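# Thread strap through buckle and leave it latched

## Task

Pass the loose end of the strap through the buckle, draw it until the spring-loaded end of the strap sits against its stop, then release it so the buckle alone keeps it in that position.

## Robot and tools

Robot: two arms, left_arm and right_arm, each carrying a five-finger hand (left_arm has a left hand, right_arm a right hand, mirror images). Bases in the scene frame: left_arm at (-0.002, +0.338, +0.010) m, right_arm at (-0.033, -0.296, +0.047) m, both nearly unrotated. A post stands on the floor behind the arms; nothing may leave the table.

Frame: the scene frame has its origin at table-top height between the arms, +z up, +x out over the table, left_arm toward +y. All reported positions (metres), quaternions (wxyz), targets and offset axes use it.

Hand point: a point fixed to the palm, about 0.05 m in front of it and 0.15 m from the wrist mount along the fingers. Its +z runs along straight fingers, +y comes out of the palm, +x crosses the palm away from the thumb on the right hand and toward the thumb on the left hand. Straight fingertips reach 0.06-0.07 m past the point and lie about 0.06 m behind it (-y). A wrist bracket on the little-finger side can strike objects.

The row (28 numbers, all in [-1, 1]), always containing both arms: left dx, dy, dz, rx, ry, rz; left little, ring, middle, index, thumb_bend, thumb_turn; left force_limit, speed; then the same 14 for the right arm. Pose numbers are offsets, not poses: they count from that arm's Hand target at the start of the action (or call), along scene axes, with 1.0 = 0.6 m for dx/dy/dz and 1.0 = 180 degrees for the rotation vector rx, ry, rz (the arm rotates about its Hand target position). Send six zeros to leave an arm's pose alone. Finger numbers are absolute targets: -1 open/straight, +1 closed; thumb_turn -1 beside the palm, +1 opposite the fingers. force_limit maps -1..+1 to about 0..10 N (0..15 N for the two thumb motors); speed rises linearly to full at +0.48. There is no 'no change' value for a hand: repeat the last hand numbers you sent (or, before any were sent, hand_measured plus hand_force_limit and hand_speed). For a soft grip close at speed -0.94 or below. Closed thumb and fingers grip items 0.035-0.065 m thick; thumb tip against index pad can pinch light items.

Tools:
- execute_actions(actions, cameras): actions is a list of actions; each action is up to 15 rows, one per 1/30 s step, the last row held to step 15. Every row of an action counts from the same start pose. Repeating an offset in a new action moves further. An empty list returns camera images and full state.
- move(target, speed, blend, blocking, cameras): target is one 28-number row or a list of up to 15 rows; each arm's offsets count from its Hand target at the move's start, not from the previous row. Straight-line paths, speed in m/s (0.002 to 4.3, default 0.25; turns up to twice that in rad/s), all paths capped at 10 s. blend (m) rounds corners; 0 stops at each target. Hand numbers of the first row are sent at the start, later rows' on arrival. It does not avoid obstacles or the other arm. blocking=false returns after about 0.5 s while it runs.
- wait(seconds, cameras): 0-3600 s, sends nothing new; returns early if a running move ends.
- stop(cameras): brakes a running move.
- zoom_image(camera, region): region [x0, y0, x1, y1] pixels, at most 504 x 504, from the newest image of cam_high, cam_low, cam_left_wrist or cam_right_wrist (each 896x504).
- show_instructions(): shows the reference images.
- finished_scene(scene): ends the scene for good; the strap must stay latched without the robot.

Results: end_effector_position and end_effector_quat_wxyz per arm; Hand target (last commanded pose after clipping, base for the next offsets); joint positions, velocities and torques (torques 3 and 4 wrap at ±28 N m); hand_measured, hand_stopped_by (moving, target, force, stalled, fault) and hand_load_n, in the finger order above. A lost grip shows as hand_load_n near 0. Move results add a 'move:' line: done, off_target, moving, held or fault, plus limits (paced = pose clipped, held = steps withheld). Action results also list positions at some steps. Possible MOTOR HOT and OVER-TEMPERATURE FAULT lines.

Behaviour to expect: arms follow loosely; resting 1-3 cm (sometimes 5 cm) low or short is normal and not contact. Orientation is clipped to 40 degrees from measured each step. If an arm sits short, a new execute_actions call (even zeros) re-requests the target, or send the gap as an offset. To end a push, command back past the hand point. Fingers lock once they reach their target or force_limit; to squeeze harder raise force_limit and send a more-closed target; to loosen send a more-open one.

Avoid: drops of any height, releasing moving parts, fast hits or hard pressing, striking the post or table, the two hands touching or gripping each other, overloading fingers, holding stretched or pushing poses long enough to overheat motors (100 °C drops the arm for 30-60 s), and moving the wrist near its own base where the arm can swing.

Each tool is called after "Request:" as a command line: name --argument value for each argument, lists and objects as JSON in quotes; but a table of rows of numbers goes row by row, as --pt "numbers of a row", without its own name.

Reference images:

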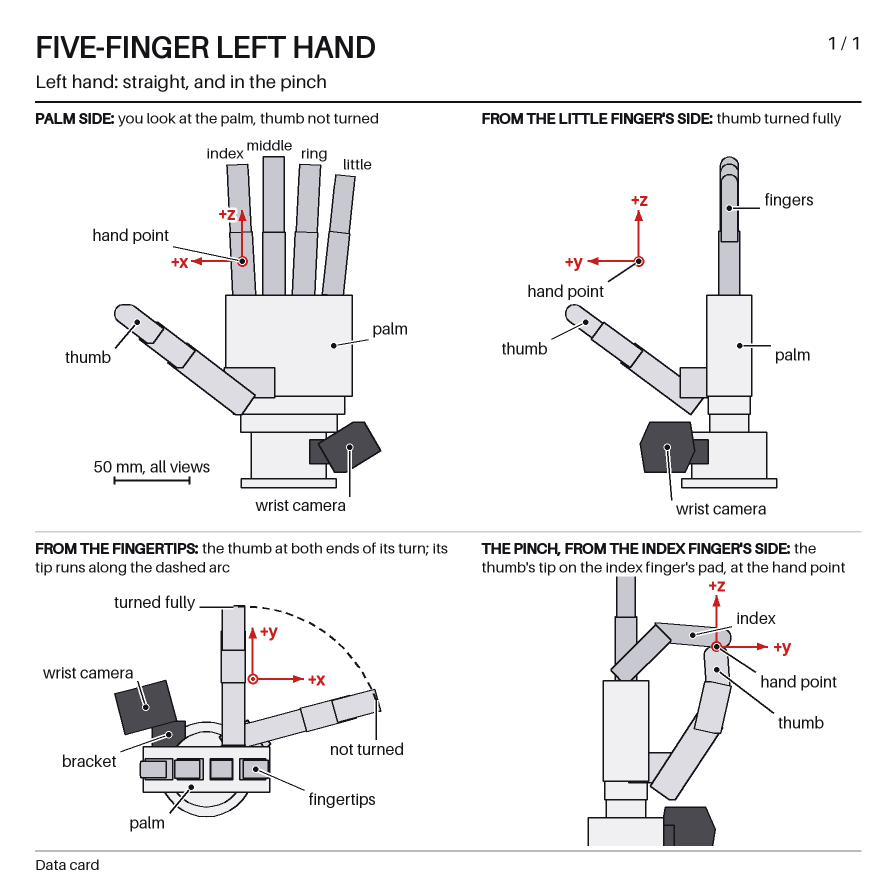

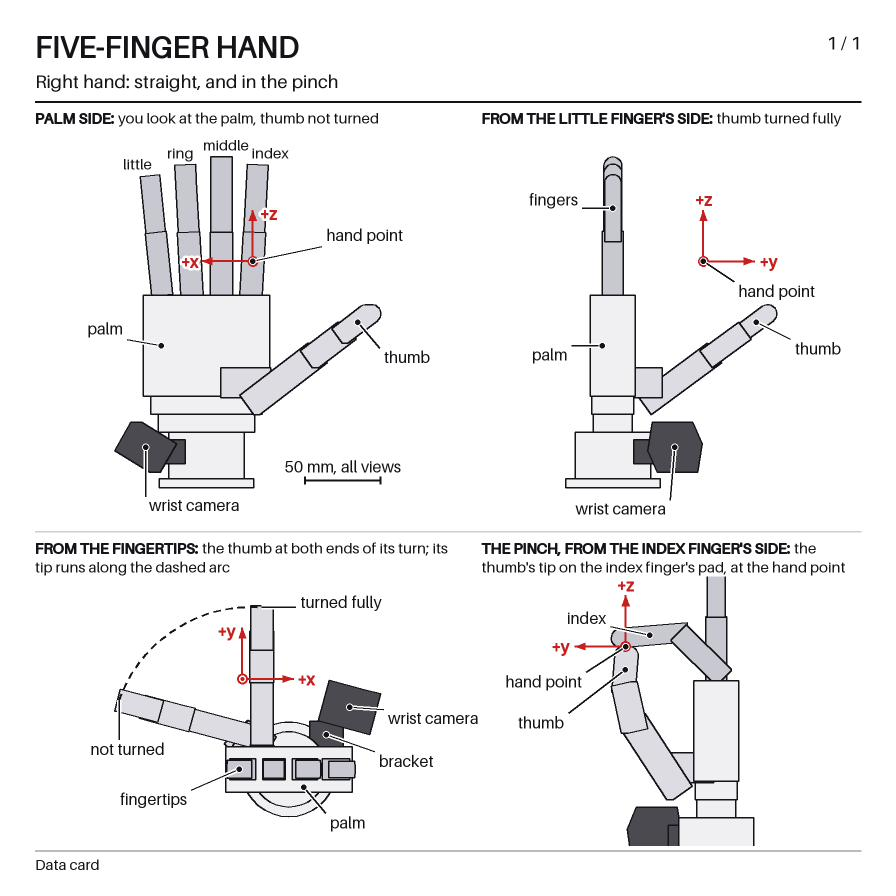

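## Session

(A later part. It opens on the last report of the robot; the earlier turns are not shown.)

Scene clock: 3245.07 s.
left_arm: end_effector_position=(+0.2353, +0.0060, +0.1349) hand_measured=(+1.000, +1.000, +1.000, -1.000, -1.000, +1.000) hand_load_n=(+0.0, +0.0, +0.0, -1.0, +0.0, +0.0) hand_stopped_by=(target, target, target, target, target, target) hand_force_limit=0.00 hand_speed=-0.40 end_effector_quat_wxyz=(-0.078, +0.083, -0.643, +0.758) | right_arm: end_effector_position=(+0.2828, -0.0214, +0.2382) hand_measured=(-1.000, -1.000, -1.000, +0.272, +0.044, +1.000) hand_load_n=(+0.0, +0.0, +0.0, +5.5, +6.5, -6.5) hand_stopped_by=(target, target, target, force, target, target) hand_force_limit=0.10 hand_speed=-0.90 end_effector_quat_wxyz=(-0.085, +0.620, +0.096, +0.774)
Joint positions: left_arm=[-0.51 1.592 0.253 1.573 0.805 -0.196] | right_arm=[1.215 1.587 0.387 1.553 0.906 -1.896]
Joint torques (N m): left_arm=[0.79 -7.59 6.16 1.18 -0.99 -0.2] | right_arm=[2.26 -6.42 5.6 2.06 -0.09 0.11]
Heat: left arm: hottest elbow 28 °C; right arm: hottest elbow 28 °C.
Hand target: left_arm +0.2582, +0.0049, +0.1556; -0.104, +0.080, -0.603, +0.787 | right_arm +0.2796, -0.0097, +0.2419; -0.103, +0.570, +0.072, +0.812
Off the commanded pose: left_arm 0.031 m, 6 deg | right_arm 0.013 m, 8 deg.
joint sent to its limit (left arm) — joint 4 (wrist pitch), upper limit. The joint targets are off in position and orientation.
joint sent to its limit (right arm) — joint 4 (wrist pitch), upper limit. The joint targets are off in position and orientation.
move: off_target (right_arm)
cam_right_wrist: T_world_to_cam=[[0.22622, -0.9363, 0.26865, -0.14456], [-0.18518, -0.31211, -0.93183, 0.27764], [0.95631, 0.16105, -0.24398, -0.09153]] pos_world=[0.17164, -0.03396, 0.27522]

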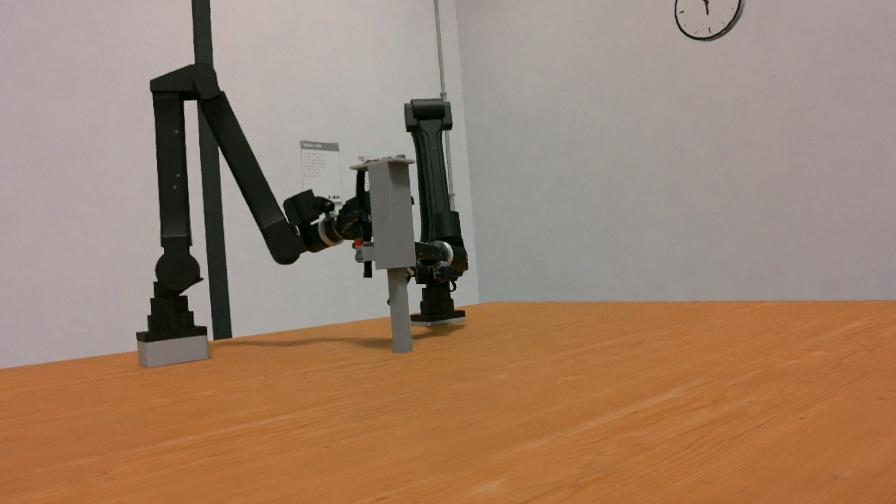

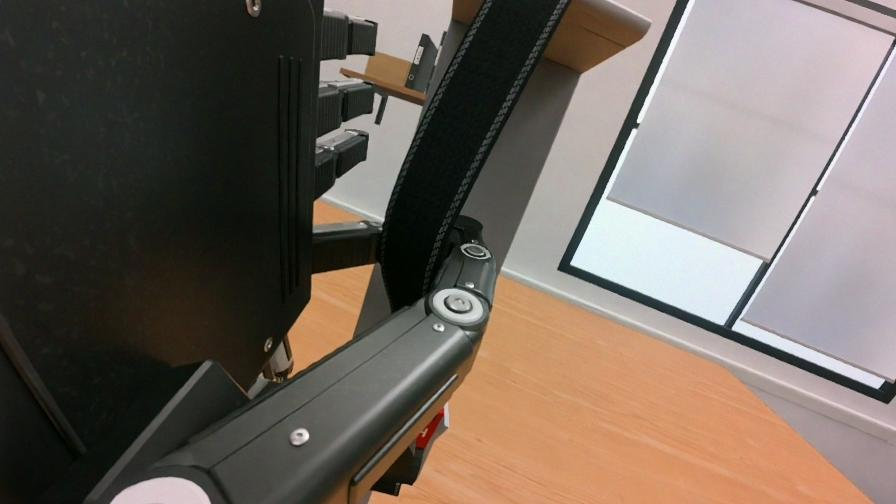

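Request:
wait --seconds 0.1 --cameras '["cam_low","cam_high"]'

Request:
zoom_image --camera "cam_low" --region '[330, 155, 400, 225]'

Request:
zoom_image --camera "cam_high" --region '[310, 100, 390, 180]'

Scene clock: 3267.57 s.
left_arm: end_effector_position=(+0.2353, +0.0060, +0.1349) hand_measured=(+1.000, +1.000, +1.000, -1.000, -1.000, +1.000) hand_load_n=(+0.0, +0.0, +0.0, -1.0, +0.0, +0.0) hand_stopped_by=(target, target, target, target, target, target) hand_force_limit=0.00 hand_speed=-0.40 end_effector_quat_wxyz=(-0.078, +0.083, -0.643, +0.758) | right_arm: end_effector_position=(+0.2828, -0.0214, +0.2381) hand_measured=(-1.000, -1.000, -1.000, +0.272, +0.044, +1.000) hand_load_n=(+0.0, +0.0, +0.0, +5.5, +6.5, -6.5) hand_stopped_by=(target, target, target, force, target, target) hand_force_limit=0.10 hand_speed=-0.90 end_effector_quat_wxyz=(-0.086, +0.620, +0.095, +0.774)
Joint positions: left_arm=[-0.51 1.592 0.253 1.573 0.805 -0.196] | right_arm=[1.215 1.587 0.387 1.553 0.906 -1.894]
Joint torques (N m): left_arm=[0.73 -7.59 6.16 1.17 -1 -0.2] | right_arm=[2.32 -6.36 5.6 2.06 -0.09 0.12]
Heat: left arm: hottest elbow 29 °C; right arm: hottest elbow 28 °C.
Hand target: left_arm +0.2582, +0.0049, +0.1556; -0.104, +0.080, -0.603, +0.787 | right_arm +0.2796, -0.0097, +0.2419; -0.103, +0.570, +0.072, +0.812
Off the commanded pose: left_arm 0.031 m, 6 deg | right_arm 0.013 m, 8 deg.
wait: 0.10 s; at rest from the start
Images, in order (width x height): cam_high 896x504, cam_low 896x504.

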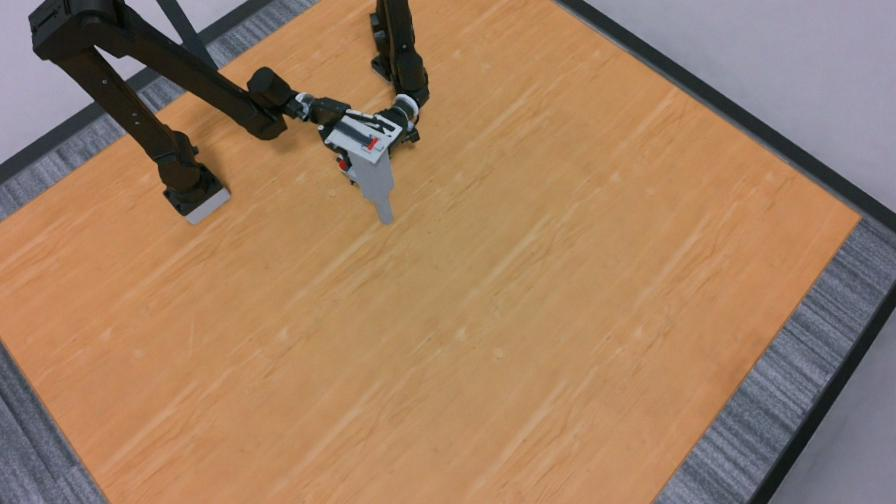

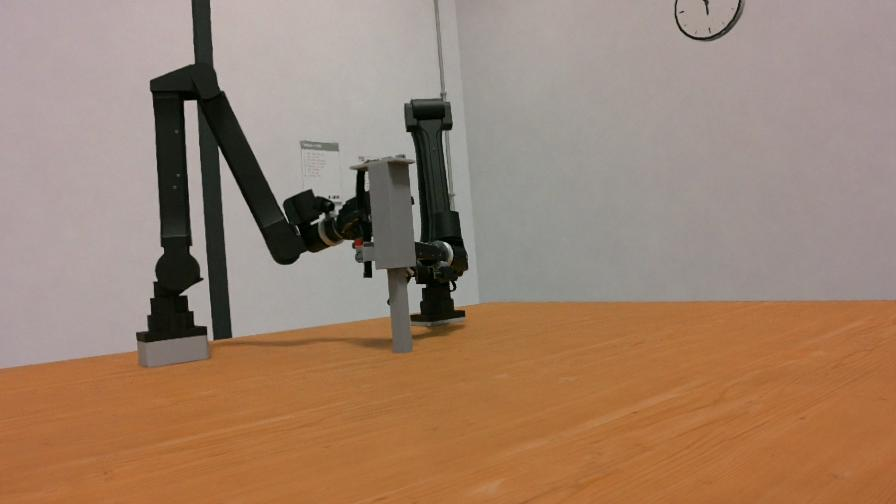

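Scaled by 7.200.

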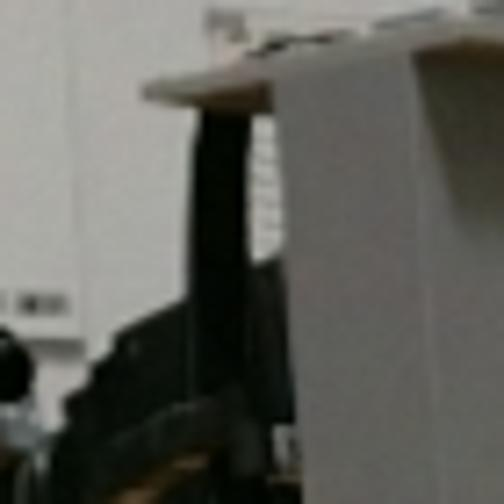

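Scaled by 6.300.

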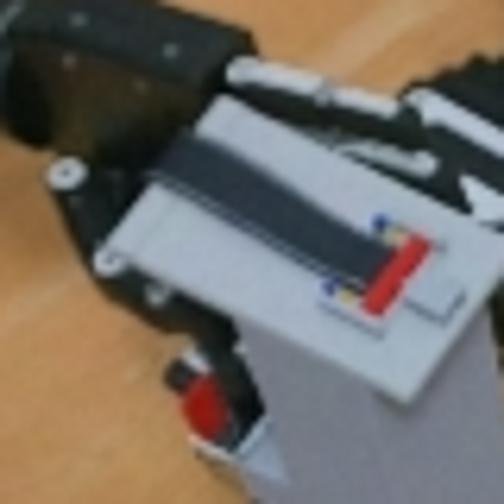

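Request:
move --pt "0 0 -0.06 0 0 0 1 1 1 -1 -1 1 0 -0.4 0 0 0 0 0 0 -1 -1 -1 0.6 0.05 1 0.1 -0.9" --pt "0 0 0 0 0 0 1 1 1 -1 -1 1 0 -0.4 0 0 0 0 0 0 -1 -1 -1 0.6 0.05 1 0.1 -0.9" --speed 0.03 --cameras '["cam_low","cam_high"]'

Request:
zoom_image --camera "cam_low" --region '[335, 215, 395, 295]'

Scene clock: 3277.57 s.
left_arm: end_effector_position=(+0.2354, +0.0060, +0.1352) hand_measured=(+1.000, +1.000, +1.000, -1.000, -1.000, +1.000) hand_load_n=(+0.0, +0.0, +0.0, -1.0, +0.0, +0.0) hand_stopped_by=(target, target, target, target, target, target) hand_force_limit=0.00 hand_speed=-0.40 end_effector_quat_wxyz=(-0.079, +0.082, -0.642, +0.758) | right_arm: end_effector_position=(+0.2828, -0.0214, +0.2381) hand_measured=(-1.000, -1.000, -1.000, +0.272, +0.044, +1.000) hand_load_n=(+0.0, +0.0, +0.0, +5.5, +6.0, -6.5) hand_stopped_by=(target, target, target, force, target, target) hand_force_limit=0.10 hand_speed=-0.90 end_effector_quat_wxyz=(-0.086, +0.620, +0.095, +0.774)
Joint positions: left_arm=[-0.51 1.592 0.253 1.574 0.805 -0.194] | right_arm=[1.215 1.587 0.387 1.553 0.906 -1.894]
Joint torques (N m): left_arm=[0.79 -7.53 6.19 1.18 -1 -0.22] | right_arm=[2.26 -6.36 5.6 2.06 -0.1 0.11]
Heat: left arm: hottest elbow 29 °C; right arm: hottest elbow 28 °C.
Hand target: left_arm +0.2582, +0.0049, +0.1556; -0.104, +0.080, -0.603, +0.787 | right_arm +0.2796, -0.0097, +0.2419; -0.103, +0.570, +0.072, +0.812
Off the commanded pose: left_arm 0.031 m, 6 deg | right_arm 0.013 m, 8 deg.
joint sent to its limit (left arm) — joint 4 (wrist pitch), upper limit. The joint targets are off in position and orientation.
joint sent to its limit (right arm) — joint 4 (wrist pitch), upper limit. The joint targets are off in position and orientation.
move: off_target (left_arm)
Images, in order (width x height): cam_high 896x504, cam_low 896x504.

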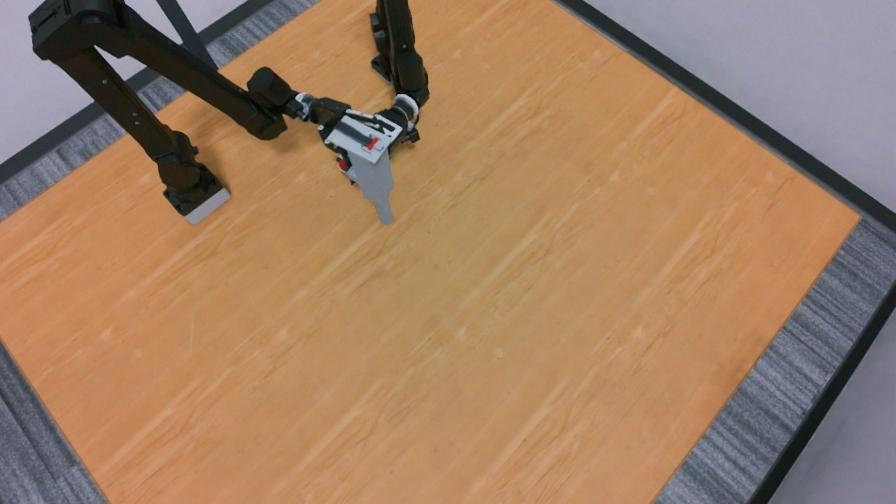

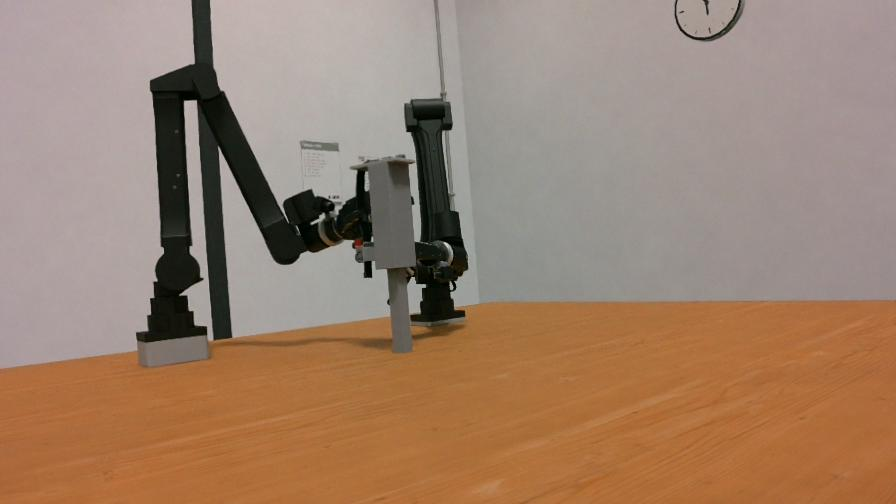

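Scaled by 6.300.

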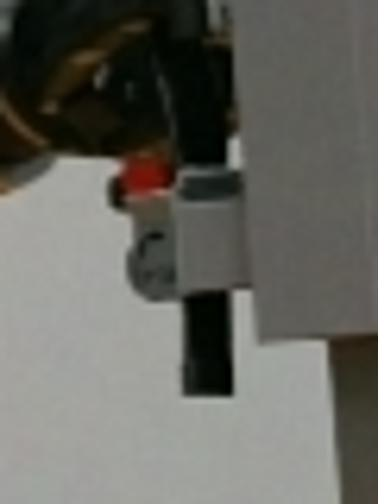

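Request:
move --pt "0 0 -0.06 0 0 0 1 1 1 -1 -1 1 0 -0.4 0 0 0 0 0 0 -1 -1 -1 0.6 0.05 1 0.1 -0.9" --pt "0 0 -0.06 0 0 0 1 1 1 -1 -1 1 0 -0.4 0 0 0 0 0 0 -1 -1 -1 0.6 -0.2 1 0.1 -0.8" --pt "0 0 -0.06 0 0 0 1 1 1 -1 -1 1 0 -0.4 0.005 -0.02 0.055 0 0 0 -1 -1 -1 0.6 -0.2 1 0.1 -0.8" --speed 0.03 --cameras '["cam_low","cam_right_wrist"]'

Request:
zoom_image --camera "cam_low" --region '[335, 200, 385, 250]'

Scene clock: 3294.73 s.
left_arm: end_effector_position=(+0.2363, +0.0066, +0.1168) hand_measured=(+1.000, +1.000, +1.000, -1.000, -1.000, +1.000) hand_load_n=(+0.0, +0.0, +0.0, +0.5, +0.0, +0.0) hand_stopped_by=(target, target, target, target, target, target) hand_force_limit=0.00 hand_speed=-0.40 end_effector_quat_wxyz=(-0.077, +0.087, -0.654, +0.747) | right_arm: end_effector_position=(+0.2813, -0.0218, +0.2597) hand_measured=(-1.000, -1.000, -1.000, +0.272, -0.196, +1.000) hand_load_n=(+0.0, +0.0, +0.0, -1.0, -5.5, -4.0) hand_stopped_by=(target, target, target, force, target, target) hand_force_limit=0.10 hand_speed=-0.80 end_effector_quat_wxyz=(-0.100, +0.606, +0.088, +0.784)
Joint positions: left_arm=[-0.51 1.645 0.253 1.579 0.806 -0.165] | right_arm=[1.215 1.531 0.387 1.553 0.886 -1.911]
Joint torques (N m): left_arm=[0.44 -5.19 5.46 1.05 -0.78 0.09] | right_arm=[0.26 -8.06 5.41 2.02 -0.67 -0.24]
Heat: left arm: hottest elbow 28 °C; right arm: hottest elbow 28 °C.
Hand target: left_arm +0.2582, +0.0049, +0.1196; -0.104, +0.080, -0.603, +0.787 | right_arm +0.2826, -0.0217, +0.2749; -0.103, +0.570, +0.072, +0.812
Off the commanded pose: left_arm 0.022 m, 8 deg | right_arm 0.015 m, 6 deg.
joint read past its limit (left arm) — joint 4 (wrist pitch), upper limit.
joint sent to its limit (left arm) — joint 4 (wrist pitch), upper limit. The joint targets are off in position and orientation.
joint sent to its limit (right arm) — joint 4 (wrist pitch), upper limit. The joint targets are off in position and orientation.
move: off_target (left_arm, right_arm); target 2's new numbers were sent with right_arm's hand 0.013 m and 8 deg from that target
cam_right_wrist: T_world_to_cam=[[0.2323, -0.94168, 0.24345, -0.14557], [-0.15175, -0.28232, -0.94724, 0.29258], [0.96073, 0.1831, -0.20849, -0.09472]] pos_world=[0.16921, -0.03713, 0.29284]

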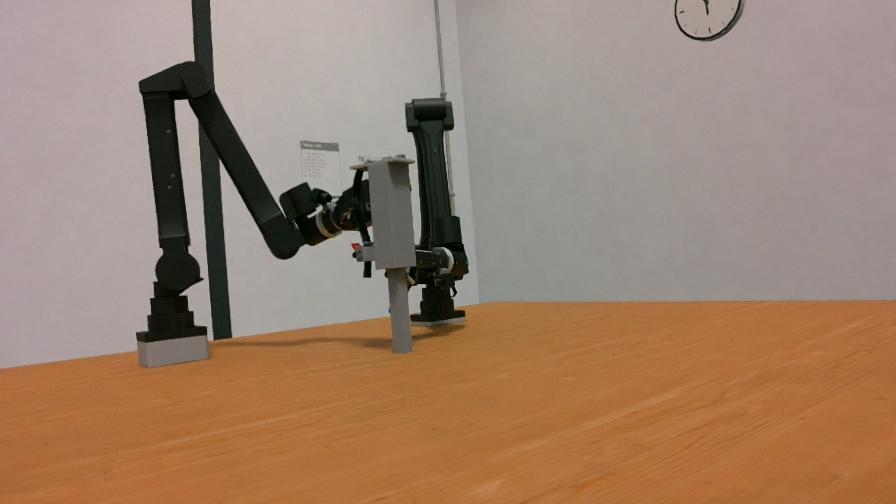

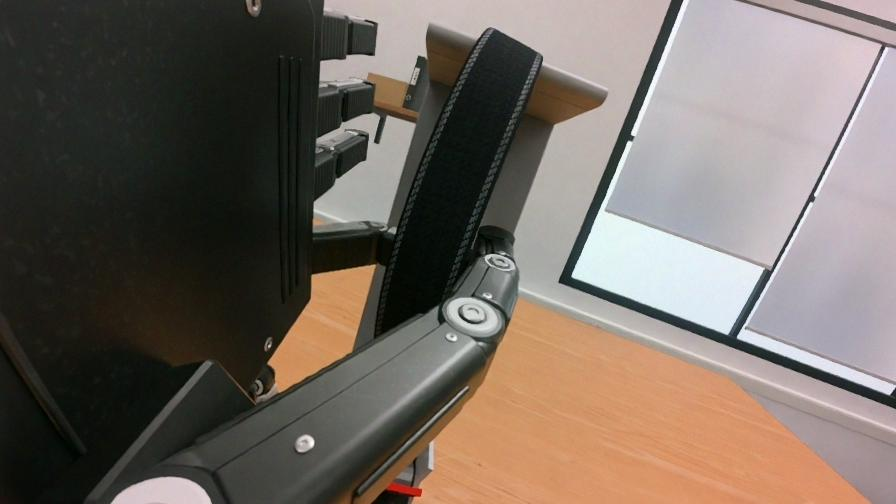

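Scaled by 10.080.

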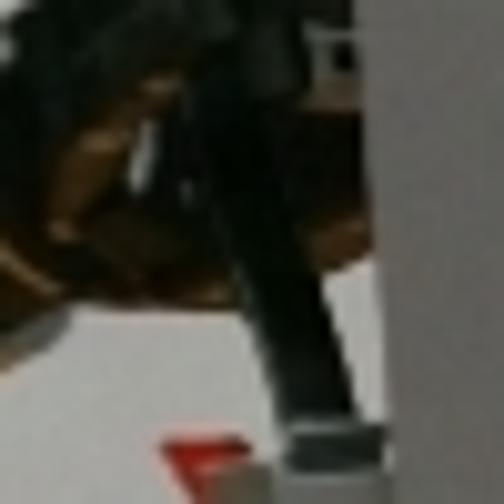

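Request:
move --pt "0 0 -0.017 0 0 0 1 1 1 -1 -1 1 0 -0.4 0 0 0 0 0 0 -1 -1 -1 0.6 -0.2 1 0.1 -0.8" --pt "-0.061 0.256 -0.033 0 0 0 1 1 1 -1 -1 1 0 -0.4 0 0 0 0 0 0 -1 -1 -1 0.6 -0.2 1 0.1 -0.8" --speed 0.06 --cameras '["cam_low","cam_high"]'

Request:
zoom_image --camera "cam_low" --region '[335, 215, 395, 295]'

Scene clock: 3318.83 s.
left_arm: end_effector_position=(+0.2197, +0.1572, +0.0965) hand_measured=(+1.000, +1.000, +1.000, -1.000, -1.000, +1.000) hand_load_n=(+0.0, +0.0, +0.0, +0.0, +0.0, +0.0) hand_stopped_by=(target, target, target, target, target, target) hand_force_limit=0.00 hand_speed=-0.40 end_effector_quat_wxyz=(+0.097, -0.101, +0.690, -0.710) | right_arm: end_effector_position=(+0.2813, -0.0218, +0.2598) hand_measured=(-1.000, -1.000, -1.000, +0.272, -0.196, +1.000) hand_load_n=(+0.0, +0.0, +0.0, -1.0, -5.5, -4.5) hand_stopped_by=(target, target, target, force, target, target) hand_force_limit=0.10 hand_speed=-0.80 end_effector_quat_wxyz=(-0.100, +0.606, +0.089, +0.785)
Joint positions: left_arm=[0.095 1.542 0.093 1.582 1.372 -0.14] | right_arm=[1.215 1.531 0.387 1.553 0.886 -1.913]
Joint torques (N m): left_arm=[0.21 -5.6 2.06 0.61 -0.03 -0.18] | right_arm=[0.32 -8.12 5.41 2.03 -0.67 -0.23]
Heat: left arm: hottest elbow 28 °C; right arm: hottest elbow 28 °C.
Hand target: left_arm +0.2216, +0.1585, +0.0998; +0.104, -0.080, +0.603, -0.787 | right_arm +0.2826, -0.0217, +0.2749; -0.103, +0.570, +0.072, +0.812
Off the commanded pose: left_arm 0.004 m, 14 deg | right_arm 0.015 m, 6 deg.
joint read past its limit (left arm) — joint 4 (wrist pitch), upper limit.
joint sent to its limit (left arm) — joint 4 (wrist pitch), upper limit. The joint targets are off in orientation, not in position.
joint sent to its limit (right arm) — joint 4 (wrist pitch), upper limit. The joint targets are off in position and orientation.
move: off_target (left_arm)
Images, in order (width x height): cam_high 896x504, cam_low 896x504.

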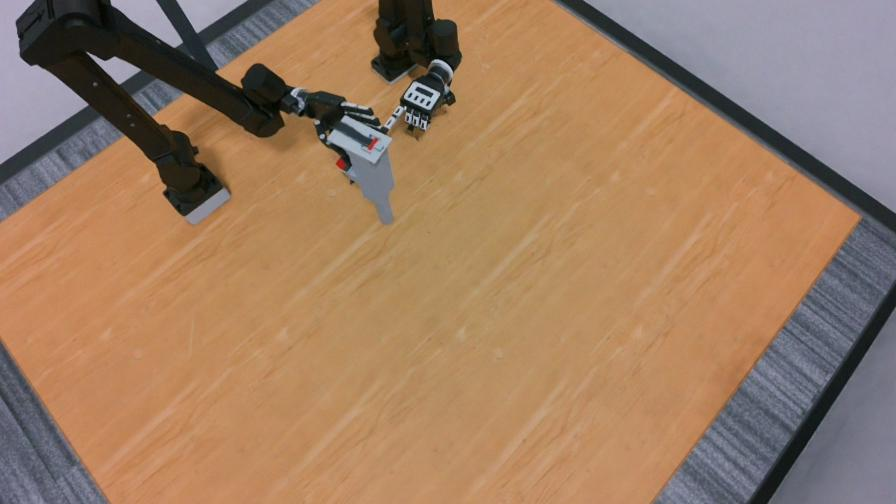

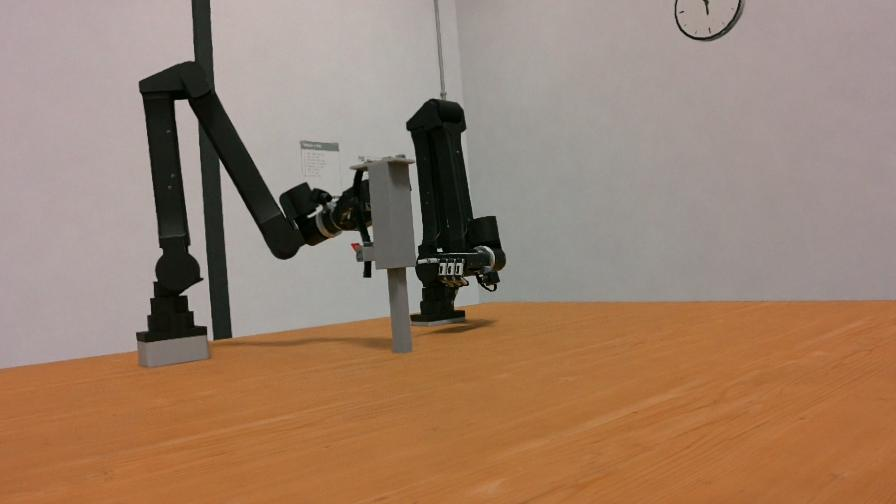

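Scaled by 6.300.

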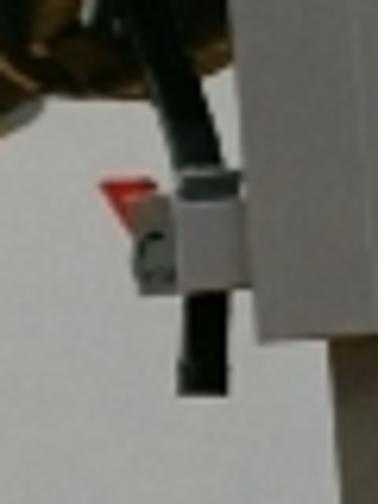

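Request:
move --pt "0 0.06 0 0 0 0 1 1 1 -1 -1 1 0 -0.4 0 0 0 0 0 0 -1 -1 -1 0.6 -0.35 1 0.1 -0.8" --pt "0 0.06 0 0 0 0 1 1 1 -1 -1 1 0 -0.4 -0.0167 0.07 0 0 0 0 -1 -1 -1 0.6 -0.35 1 0.1 -0.8" --speed 0.05 --cameras '["cam_low","cam_high","cam_right_wrist"]'

Request:
zoom_image --camera "cam_low" --region '[335, 200, 395, 280]'

Scene clock: 3333.63 s.
left_arm: end_effector_position=(+0.2150, +0.1916, +0.0954) hand_measured=(+1.000, +1.000, +1.000, -1.000, -1.000, +1.000) hand_load_n=(+0.0, +0.0, +0.0, -0.5, +0.5, -0.5) hand_stopped_by=(target, target, target, target, target, target) hand_force_limit=0.00 hand_speed=-0.40 end_effector_quat_wxyz=(+0.094, -0.112, +0.696, -0.703) | right_arm: end_effector_position=(+0.2756, +0.0045, +0.2630) hand_measured=(-1.000, -1.000, -1.000, +0.272, -0.350, +1.000) hand_load_n=(+0.0, +0.0, +0.0, +0.0, +0.5, +0.5) hand_stopped_by=(target, target, target, force, target, target) hand_force_limit=0.10 hand_speed=-0.80 end_effector_quat_wxyz=(-0.095, +0.607, +0.087, +0.784)
Joint positions: left_arm=[0.265 1.528 0.093 1.582 1.532 -0.174] | right_arm=[1.263 1.574 0.456 1.553 0.938 -1.951]
Joint torques (N m): left_arm=[0.09 -5.3 3.04 0.5 -0.04 -0.17] | right_arm=[2.37 -6.77 7.57 1.98 -0.19 -0.24]
Heat: left arm: hottest elbow 28 °C; right arm: hottest elbow 27 °C.
Hand target: left_arm +0.2216, +0.1945, +0.0998; +0.104, -0.080, +0.603, -0.787 | right_arm +0.2726, +0.0203, +0.2749; -0.103, +0.570, +0.072, +0.812
Off the commanded pose: left_arm 0.008 m, 15 deg | right_arm 0.020 m, 6 deg.
joint read past its limit (left arm) — joint 4 (wrist pitch), upper limit.
joint sent to its limit (left arm) — joint 4 (wrist pitch), upper limit. The joint targets are off in position and orientation.
joint sent to its limit (right arm) — joint 4 (wrist pitch), upper limit. The joint targets are off in position and orientation.
move: off_target (left_arm, right_arm)
cam_right_wrist: T_world_to_cam=[[0.22315, -0.94262, 0.24835, -0.11909], [-0.15552, -0.28594, -0.94554, 0.30278], [0.9623, 0.17237, -0.2104, -0.09326]] pos_world=[0.16341, -0.00961, 0.29624]
Images, in order (width x height): cam_high 896x504, cam_low 896x504, cam_right_wrist 896x504.

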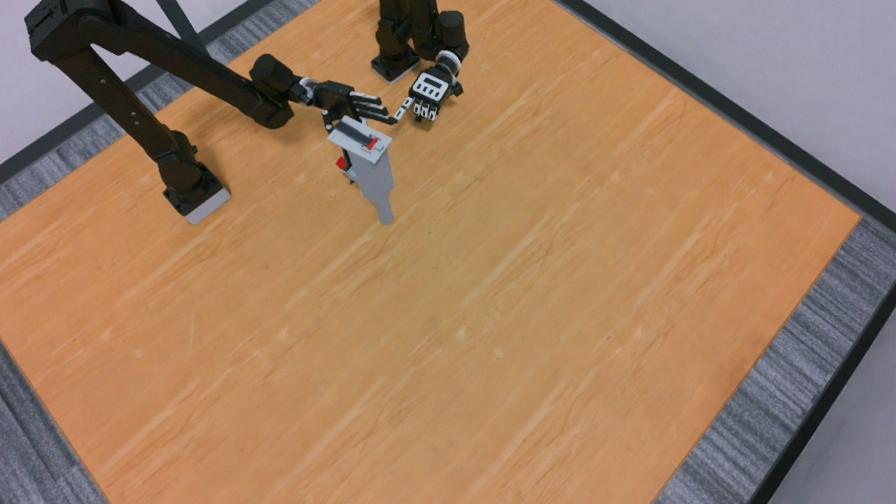

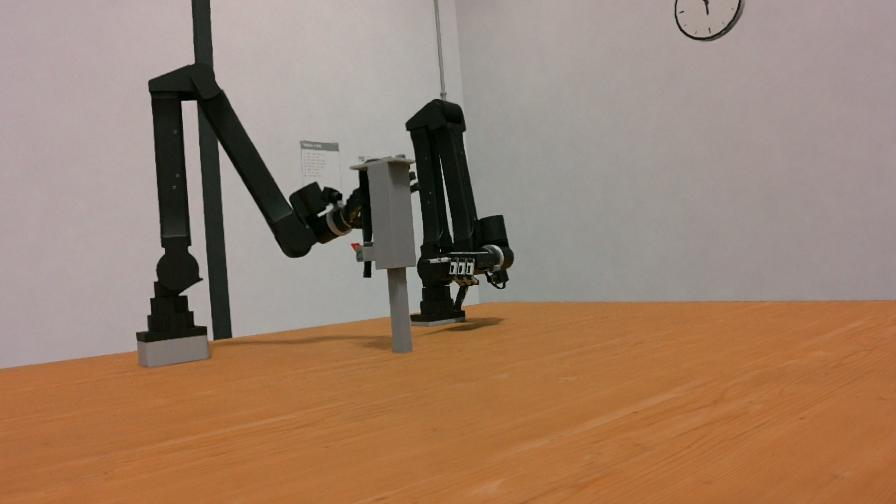

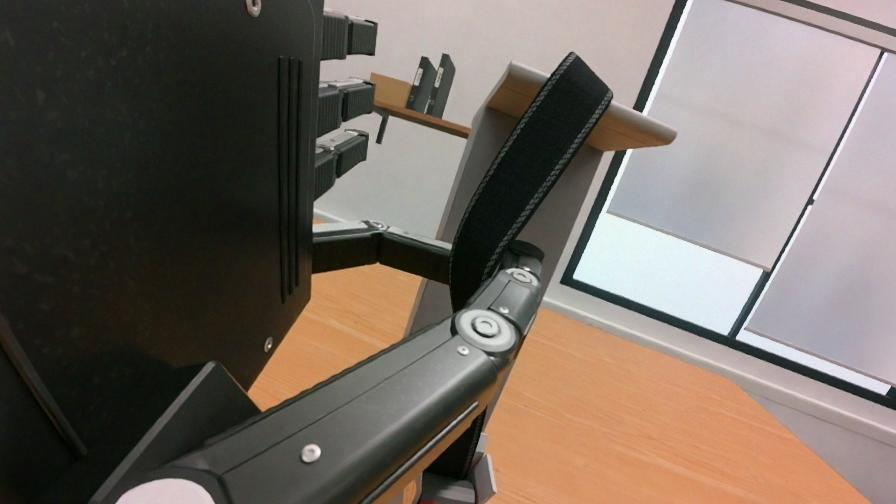

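Scaled by 6.300.

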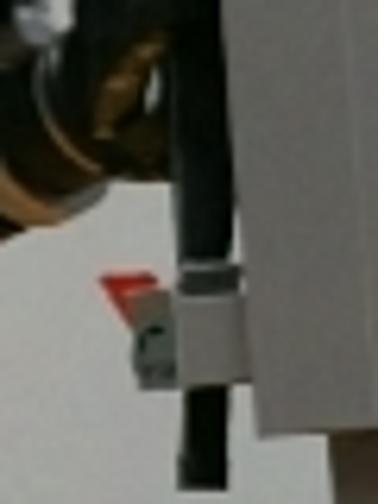

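Request:
move --pt "-0.02 0.12 0 0 0 0 1 1 1 -1 -1 1 0 -0.4 0 0 0 0 0 0 -1 -1 -1 0.6 -0.35 1 0.1 -0.8" --pt "-0.02 0.12 0 0 0 0 1 1 1 -1 -1 1 0 -0.4 -0.007 0.03 0 0 0 0 -1 -1 -1 0.6 -0.35 1 0.1 -0.8" --speed 0.05 --cameras '["cam_low","cam_high","cam_right_wrist"]'

Scene clock: 3342.20 s.
left_arm: end_effector_position=(+0.2140, +0.2395, +0.0973) hand_measured=(+1.000, +1.000, +1.000, -1.000, -1.000, +1.000) hand_load_n=(+0.0, +0.0, +0.0, +0.0, +0.0, +0.0) hand_stopped_by=(target, target, target, target, target, target) hand_force_limit=0.00 hand_speed=-0.40 end_effector_quat_wxyz=(+0.171, -0.192, +0.681, -0.686) | right_arm: end_effector_position=(+0.2756, +0.0045, +0.2630) hand_measured=(-1.000, -1.000, -1.000, +0.272, -0.350, +1.000) hand_load_n=(+0.0, +0.0, +0.0, +0.0, +0.0, +0.5) hand_stopped_by=(target, target, target, force, target, target) hand_force_limit=0.10 hand_speed=-0.80 end_effector_quat_wxyz=(-0.095, +0.607, +0.087, +0.784)
Joint positions: left_arm=[0.541 1.454 0.022 1.582 1.581 -0.18] | right_arm=[1.263 1.574 0.456 1.553 0.938 -1.951]
Joint torques (N m): left_arm=[-1.2 -3.37 2.5 0.44 -0.23 -0.08] | right_arm=[2.37 -6.77 7.57 1.96 -0.2 -0.24]
Heat: left arm: hottest elbow 28 °C; right arm: hottest elbow 28 °C.
Hand target: left_arm +0.2170, +0.2401, +0.0984; +0.176, -0.187, +0.682, -0.685 (not the last commanded pose) | right_arm +0.2726, +0.0203, +0.2750; -0.104, +0.576, +0.074, +0.807 (not the last commanded pose)
Off the commanded pose: left_arm 0.027 m, 21 deg | right_arm 0.037 m, 6 deg.
joint read past its limit (left arm) — joint 4 (wrist pitch), upper limit.
joint sent to its limit (right arm) — joint 4 (wrist pitch), upper limit.
joint at its limit (left arm) — joint 4 (wrist pitch), upper limit.
move: held (left_arm; a check stopped the path), off_target (right_arm; braked when a check withheld steps of left_arm); path passed 0 of 2 targets; limits=held
pose unreachable (left arm): on one or more control steps of this call, first in action 0 (counted from 0), this arm could not follow its commanded pose, so it was not sent that pose on those steps. It may still have moved: this result reports where it is.
cause: moving toward the commanded pose would bring two parts of the arm too close to each other (joints 2 (shoulder) and 3 (elbow) lie between them).
cam_right_wrist: T_world_to_cam=[[0.22315, -0.94262, 0.24835, -0.11909], [-0.15552, -0.28594, -0.94554, 0.30278], [0.9623, 0.17237, -0.2104, -0.09326]] pos_world=[0.16341, -0.00961, 0.29624]
Images, in order (width x height): cam_high 896x504, cam_low 896x504, cam_right_wrist 896x504.

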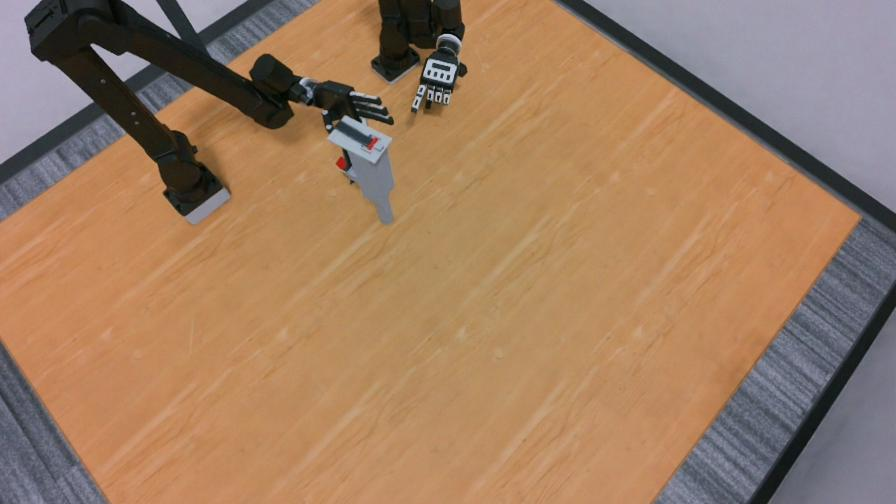

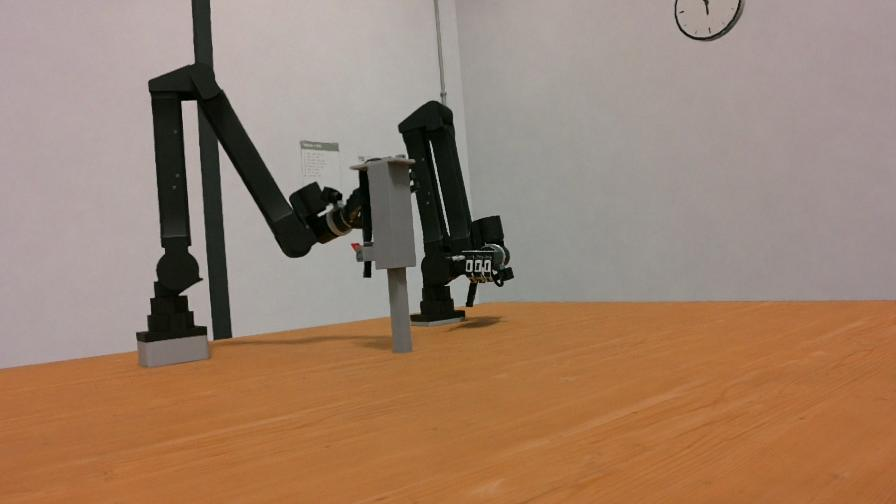

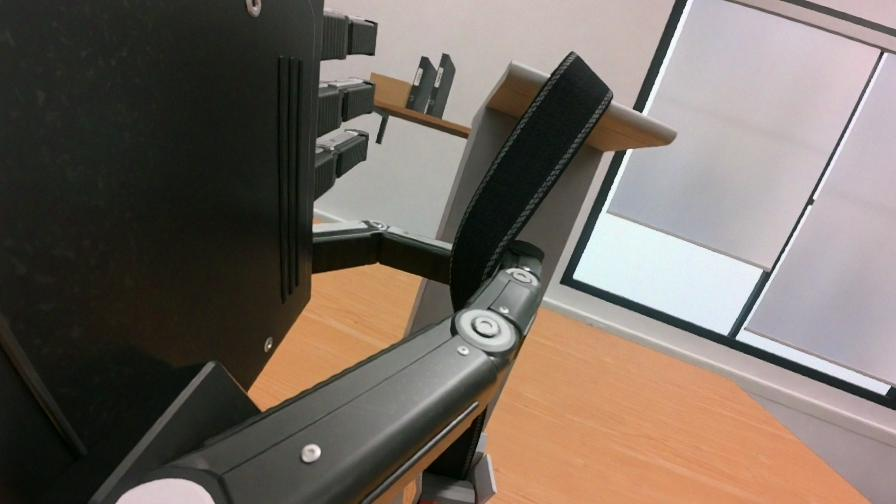

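Request:
move --target '[0,0,0,0,0,0,1,1,1,-1,-1,1,0,-0.4,-0.007,0.03,0,0,0,0,-1,-1,-1,0.6,-0.35,1,0.1,-0.8]' --speed 0.05 --cameras '["cam_low","cam_high","cam_right_wrist"]'

Scene clock: 3347.50 s.
left_arm: end_effector_position=(+0.2140, +0.2395, +0.0973) hand_measured=(+1.000, +1.000, +1.000, -1.000, -1.000, +1.000) hand_load_n=(+0.0, +0.0, +0.0, +0.0, +0.0, +0.0) hand_stopped_by=(target, target, target, target, target, target) hand_force_limit=0.00 hand_speed=-0.40 end_effector_quat_wxyz=(+0.171, -0.192, +0.681, -0.686) | right_arm: end_effector_position=(+0.2738, +0.0160, +0.2610) hand_measured=(-1.000, -1.000, -1.000, +0.272, -0.350, +1.000) hand_load_n=(+0.0, +0.0, +0.0, +0.0, +2.0, +1.5) hand_stopped_by=(target, target, target, force, target, target) hand_force_limit=0.10 hand_speed=-0.80 end_effector_quat_wxyz=(-0.088, +0.610, +0.085, +0.783)
Joint positions: left_arm=[0.541 1.454 0.022 1.582 1.581 -0.18] | right_arm=[1.281 1.604 0.491 1.553 0.969 -1.968]
Joint torques (N m): left_arm=[-0.97 -3.43 2.47 0.47 -0.23 -0.08] | right_arm=[3.14 -7.12 8.1 1.95 -0.47 -0.25]
Heat: left arm: hottest elbow 28 °C; right arm: hottest elbow 28 °C.
Hand target: left_arm +0.2170, +0.2401, +0.0984; +0.176, -0.187, +0.682, -0.685 | right_arm +0.2684, +0.0383, +0.2750; -0.104, +0.576, +0.074, +0.807
Off the commanded pose: left_arm 0.003 m, 1 deg | right_arm 0.027 m, 5 deg.
joint read past its limit (left arm) — joint 4 (wrist pitch), upper limit.
joint sent to its limit (right arm) — joint 4 (wrist pitch), upper limit. The joint targets are off in position and orientation.
joint at its limit (left arm) — joint 4 (wrist pitch), upper limit.
move: off_target (right_arm)
cam_right_wrist: T_world_to_cam=[[0.21192, -0.94407, 0.25265, -0.10537], [-0.16534, -0.28943, -0.94281, 0.30596], [0.9632, 0.15803, -0.21743, -0.09207]] pos_world=[0.1616, 0.00363, 0.29506]
Images, in order (width x height): cam_high 896x504, cam_low 896x504, cam_right_wrist 896x504.

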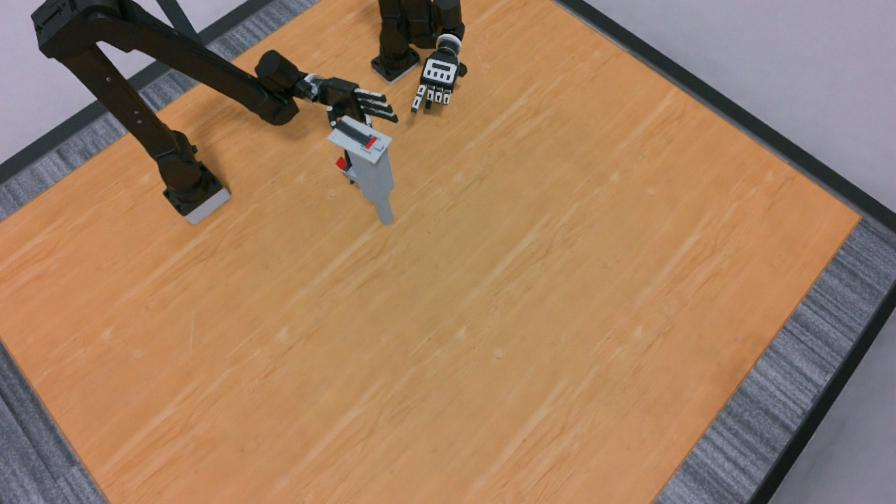

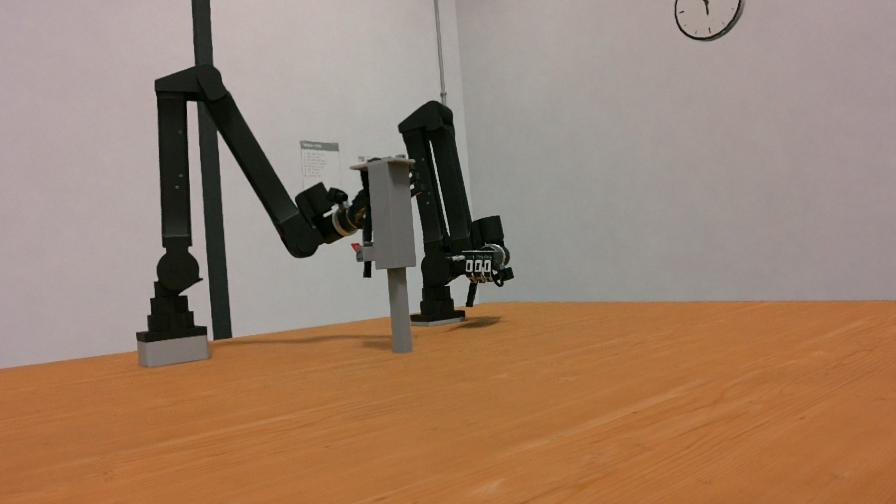

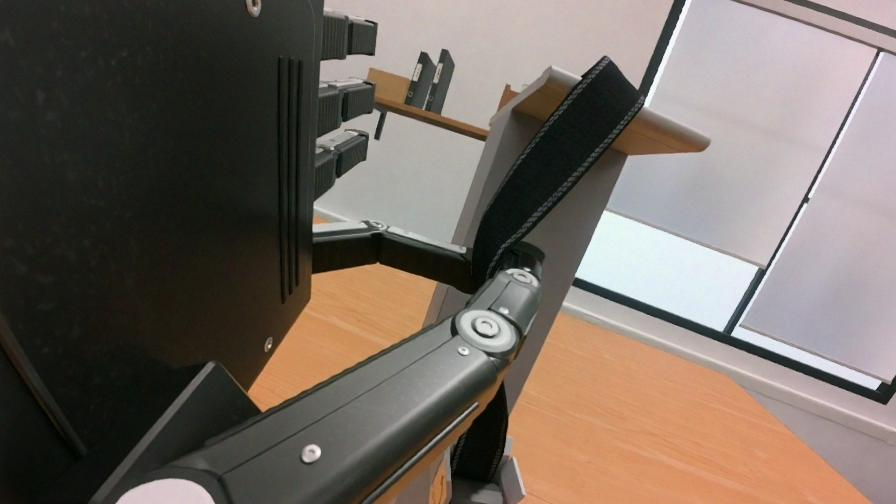

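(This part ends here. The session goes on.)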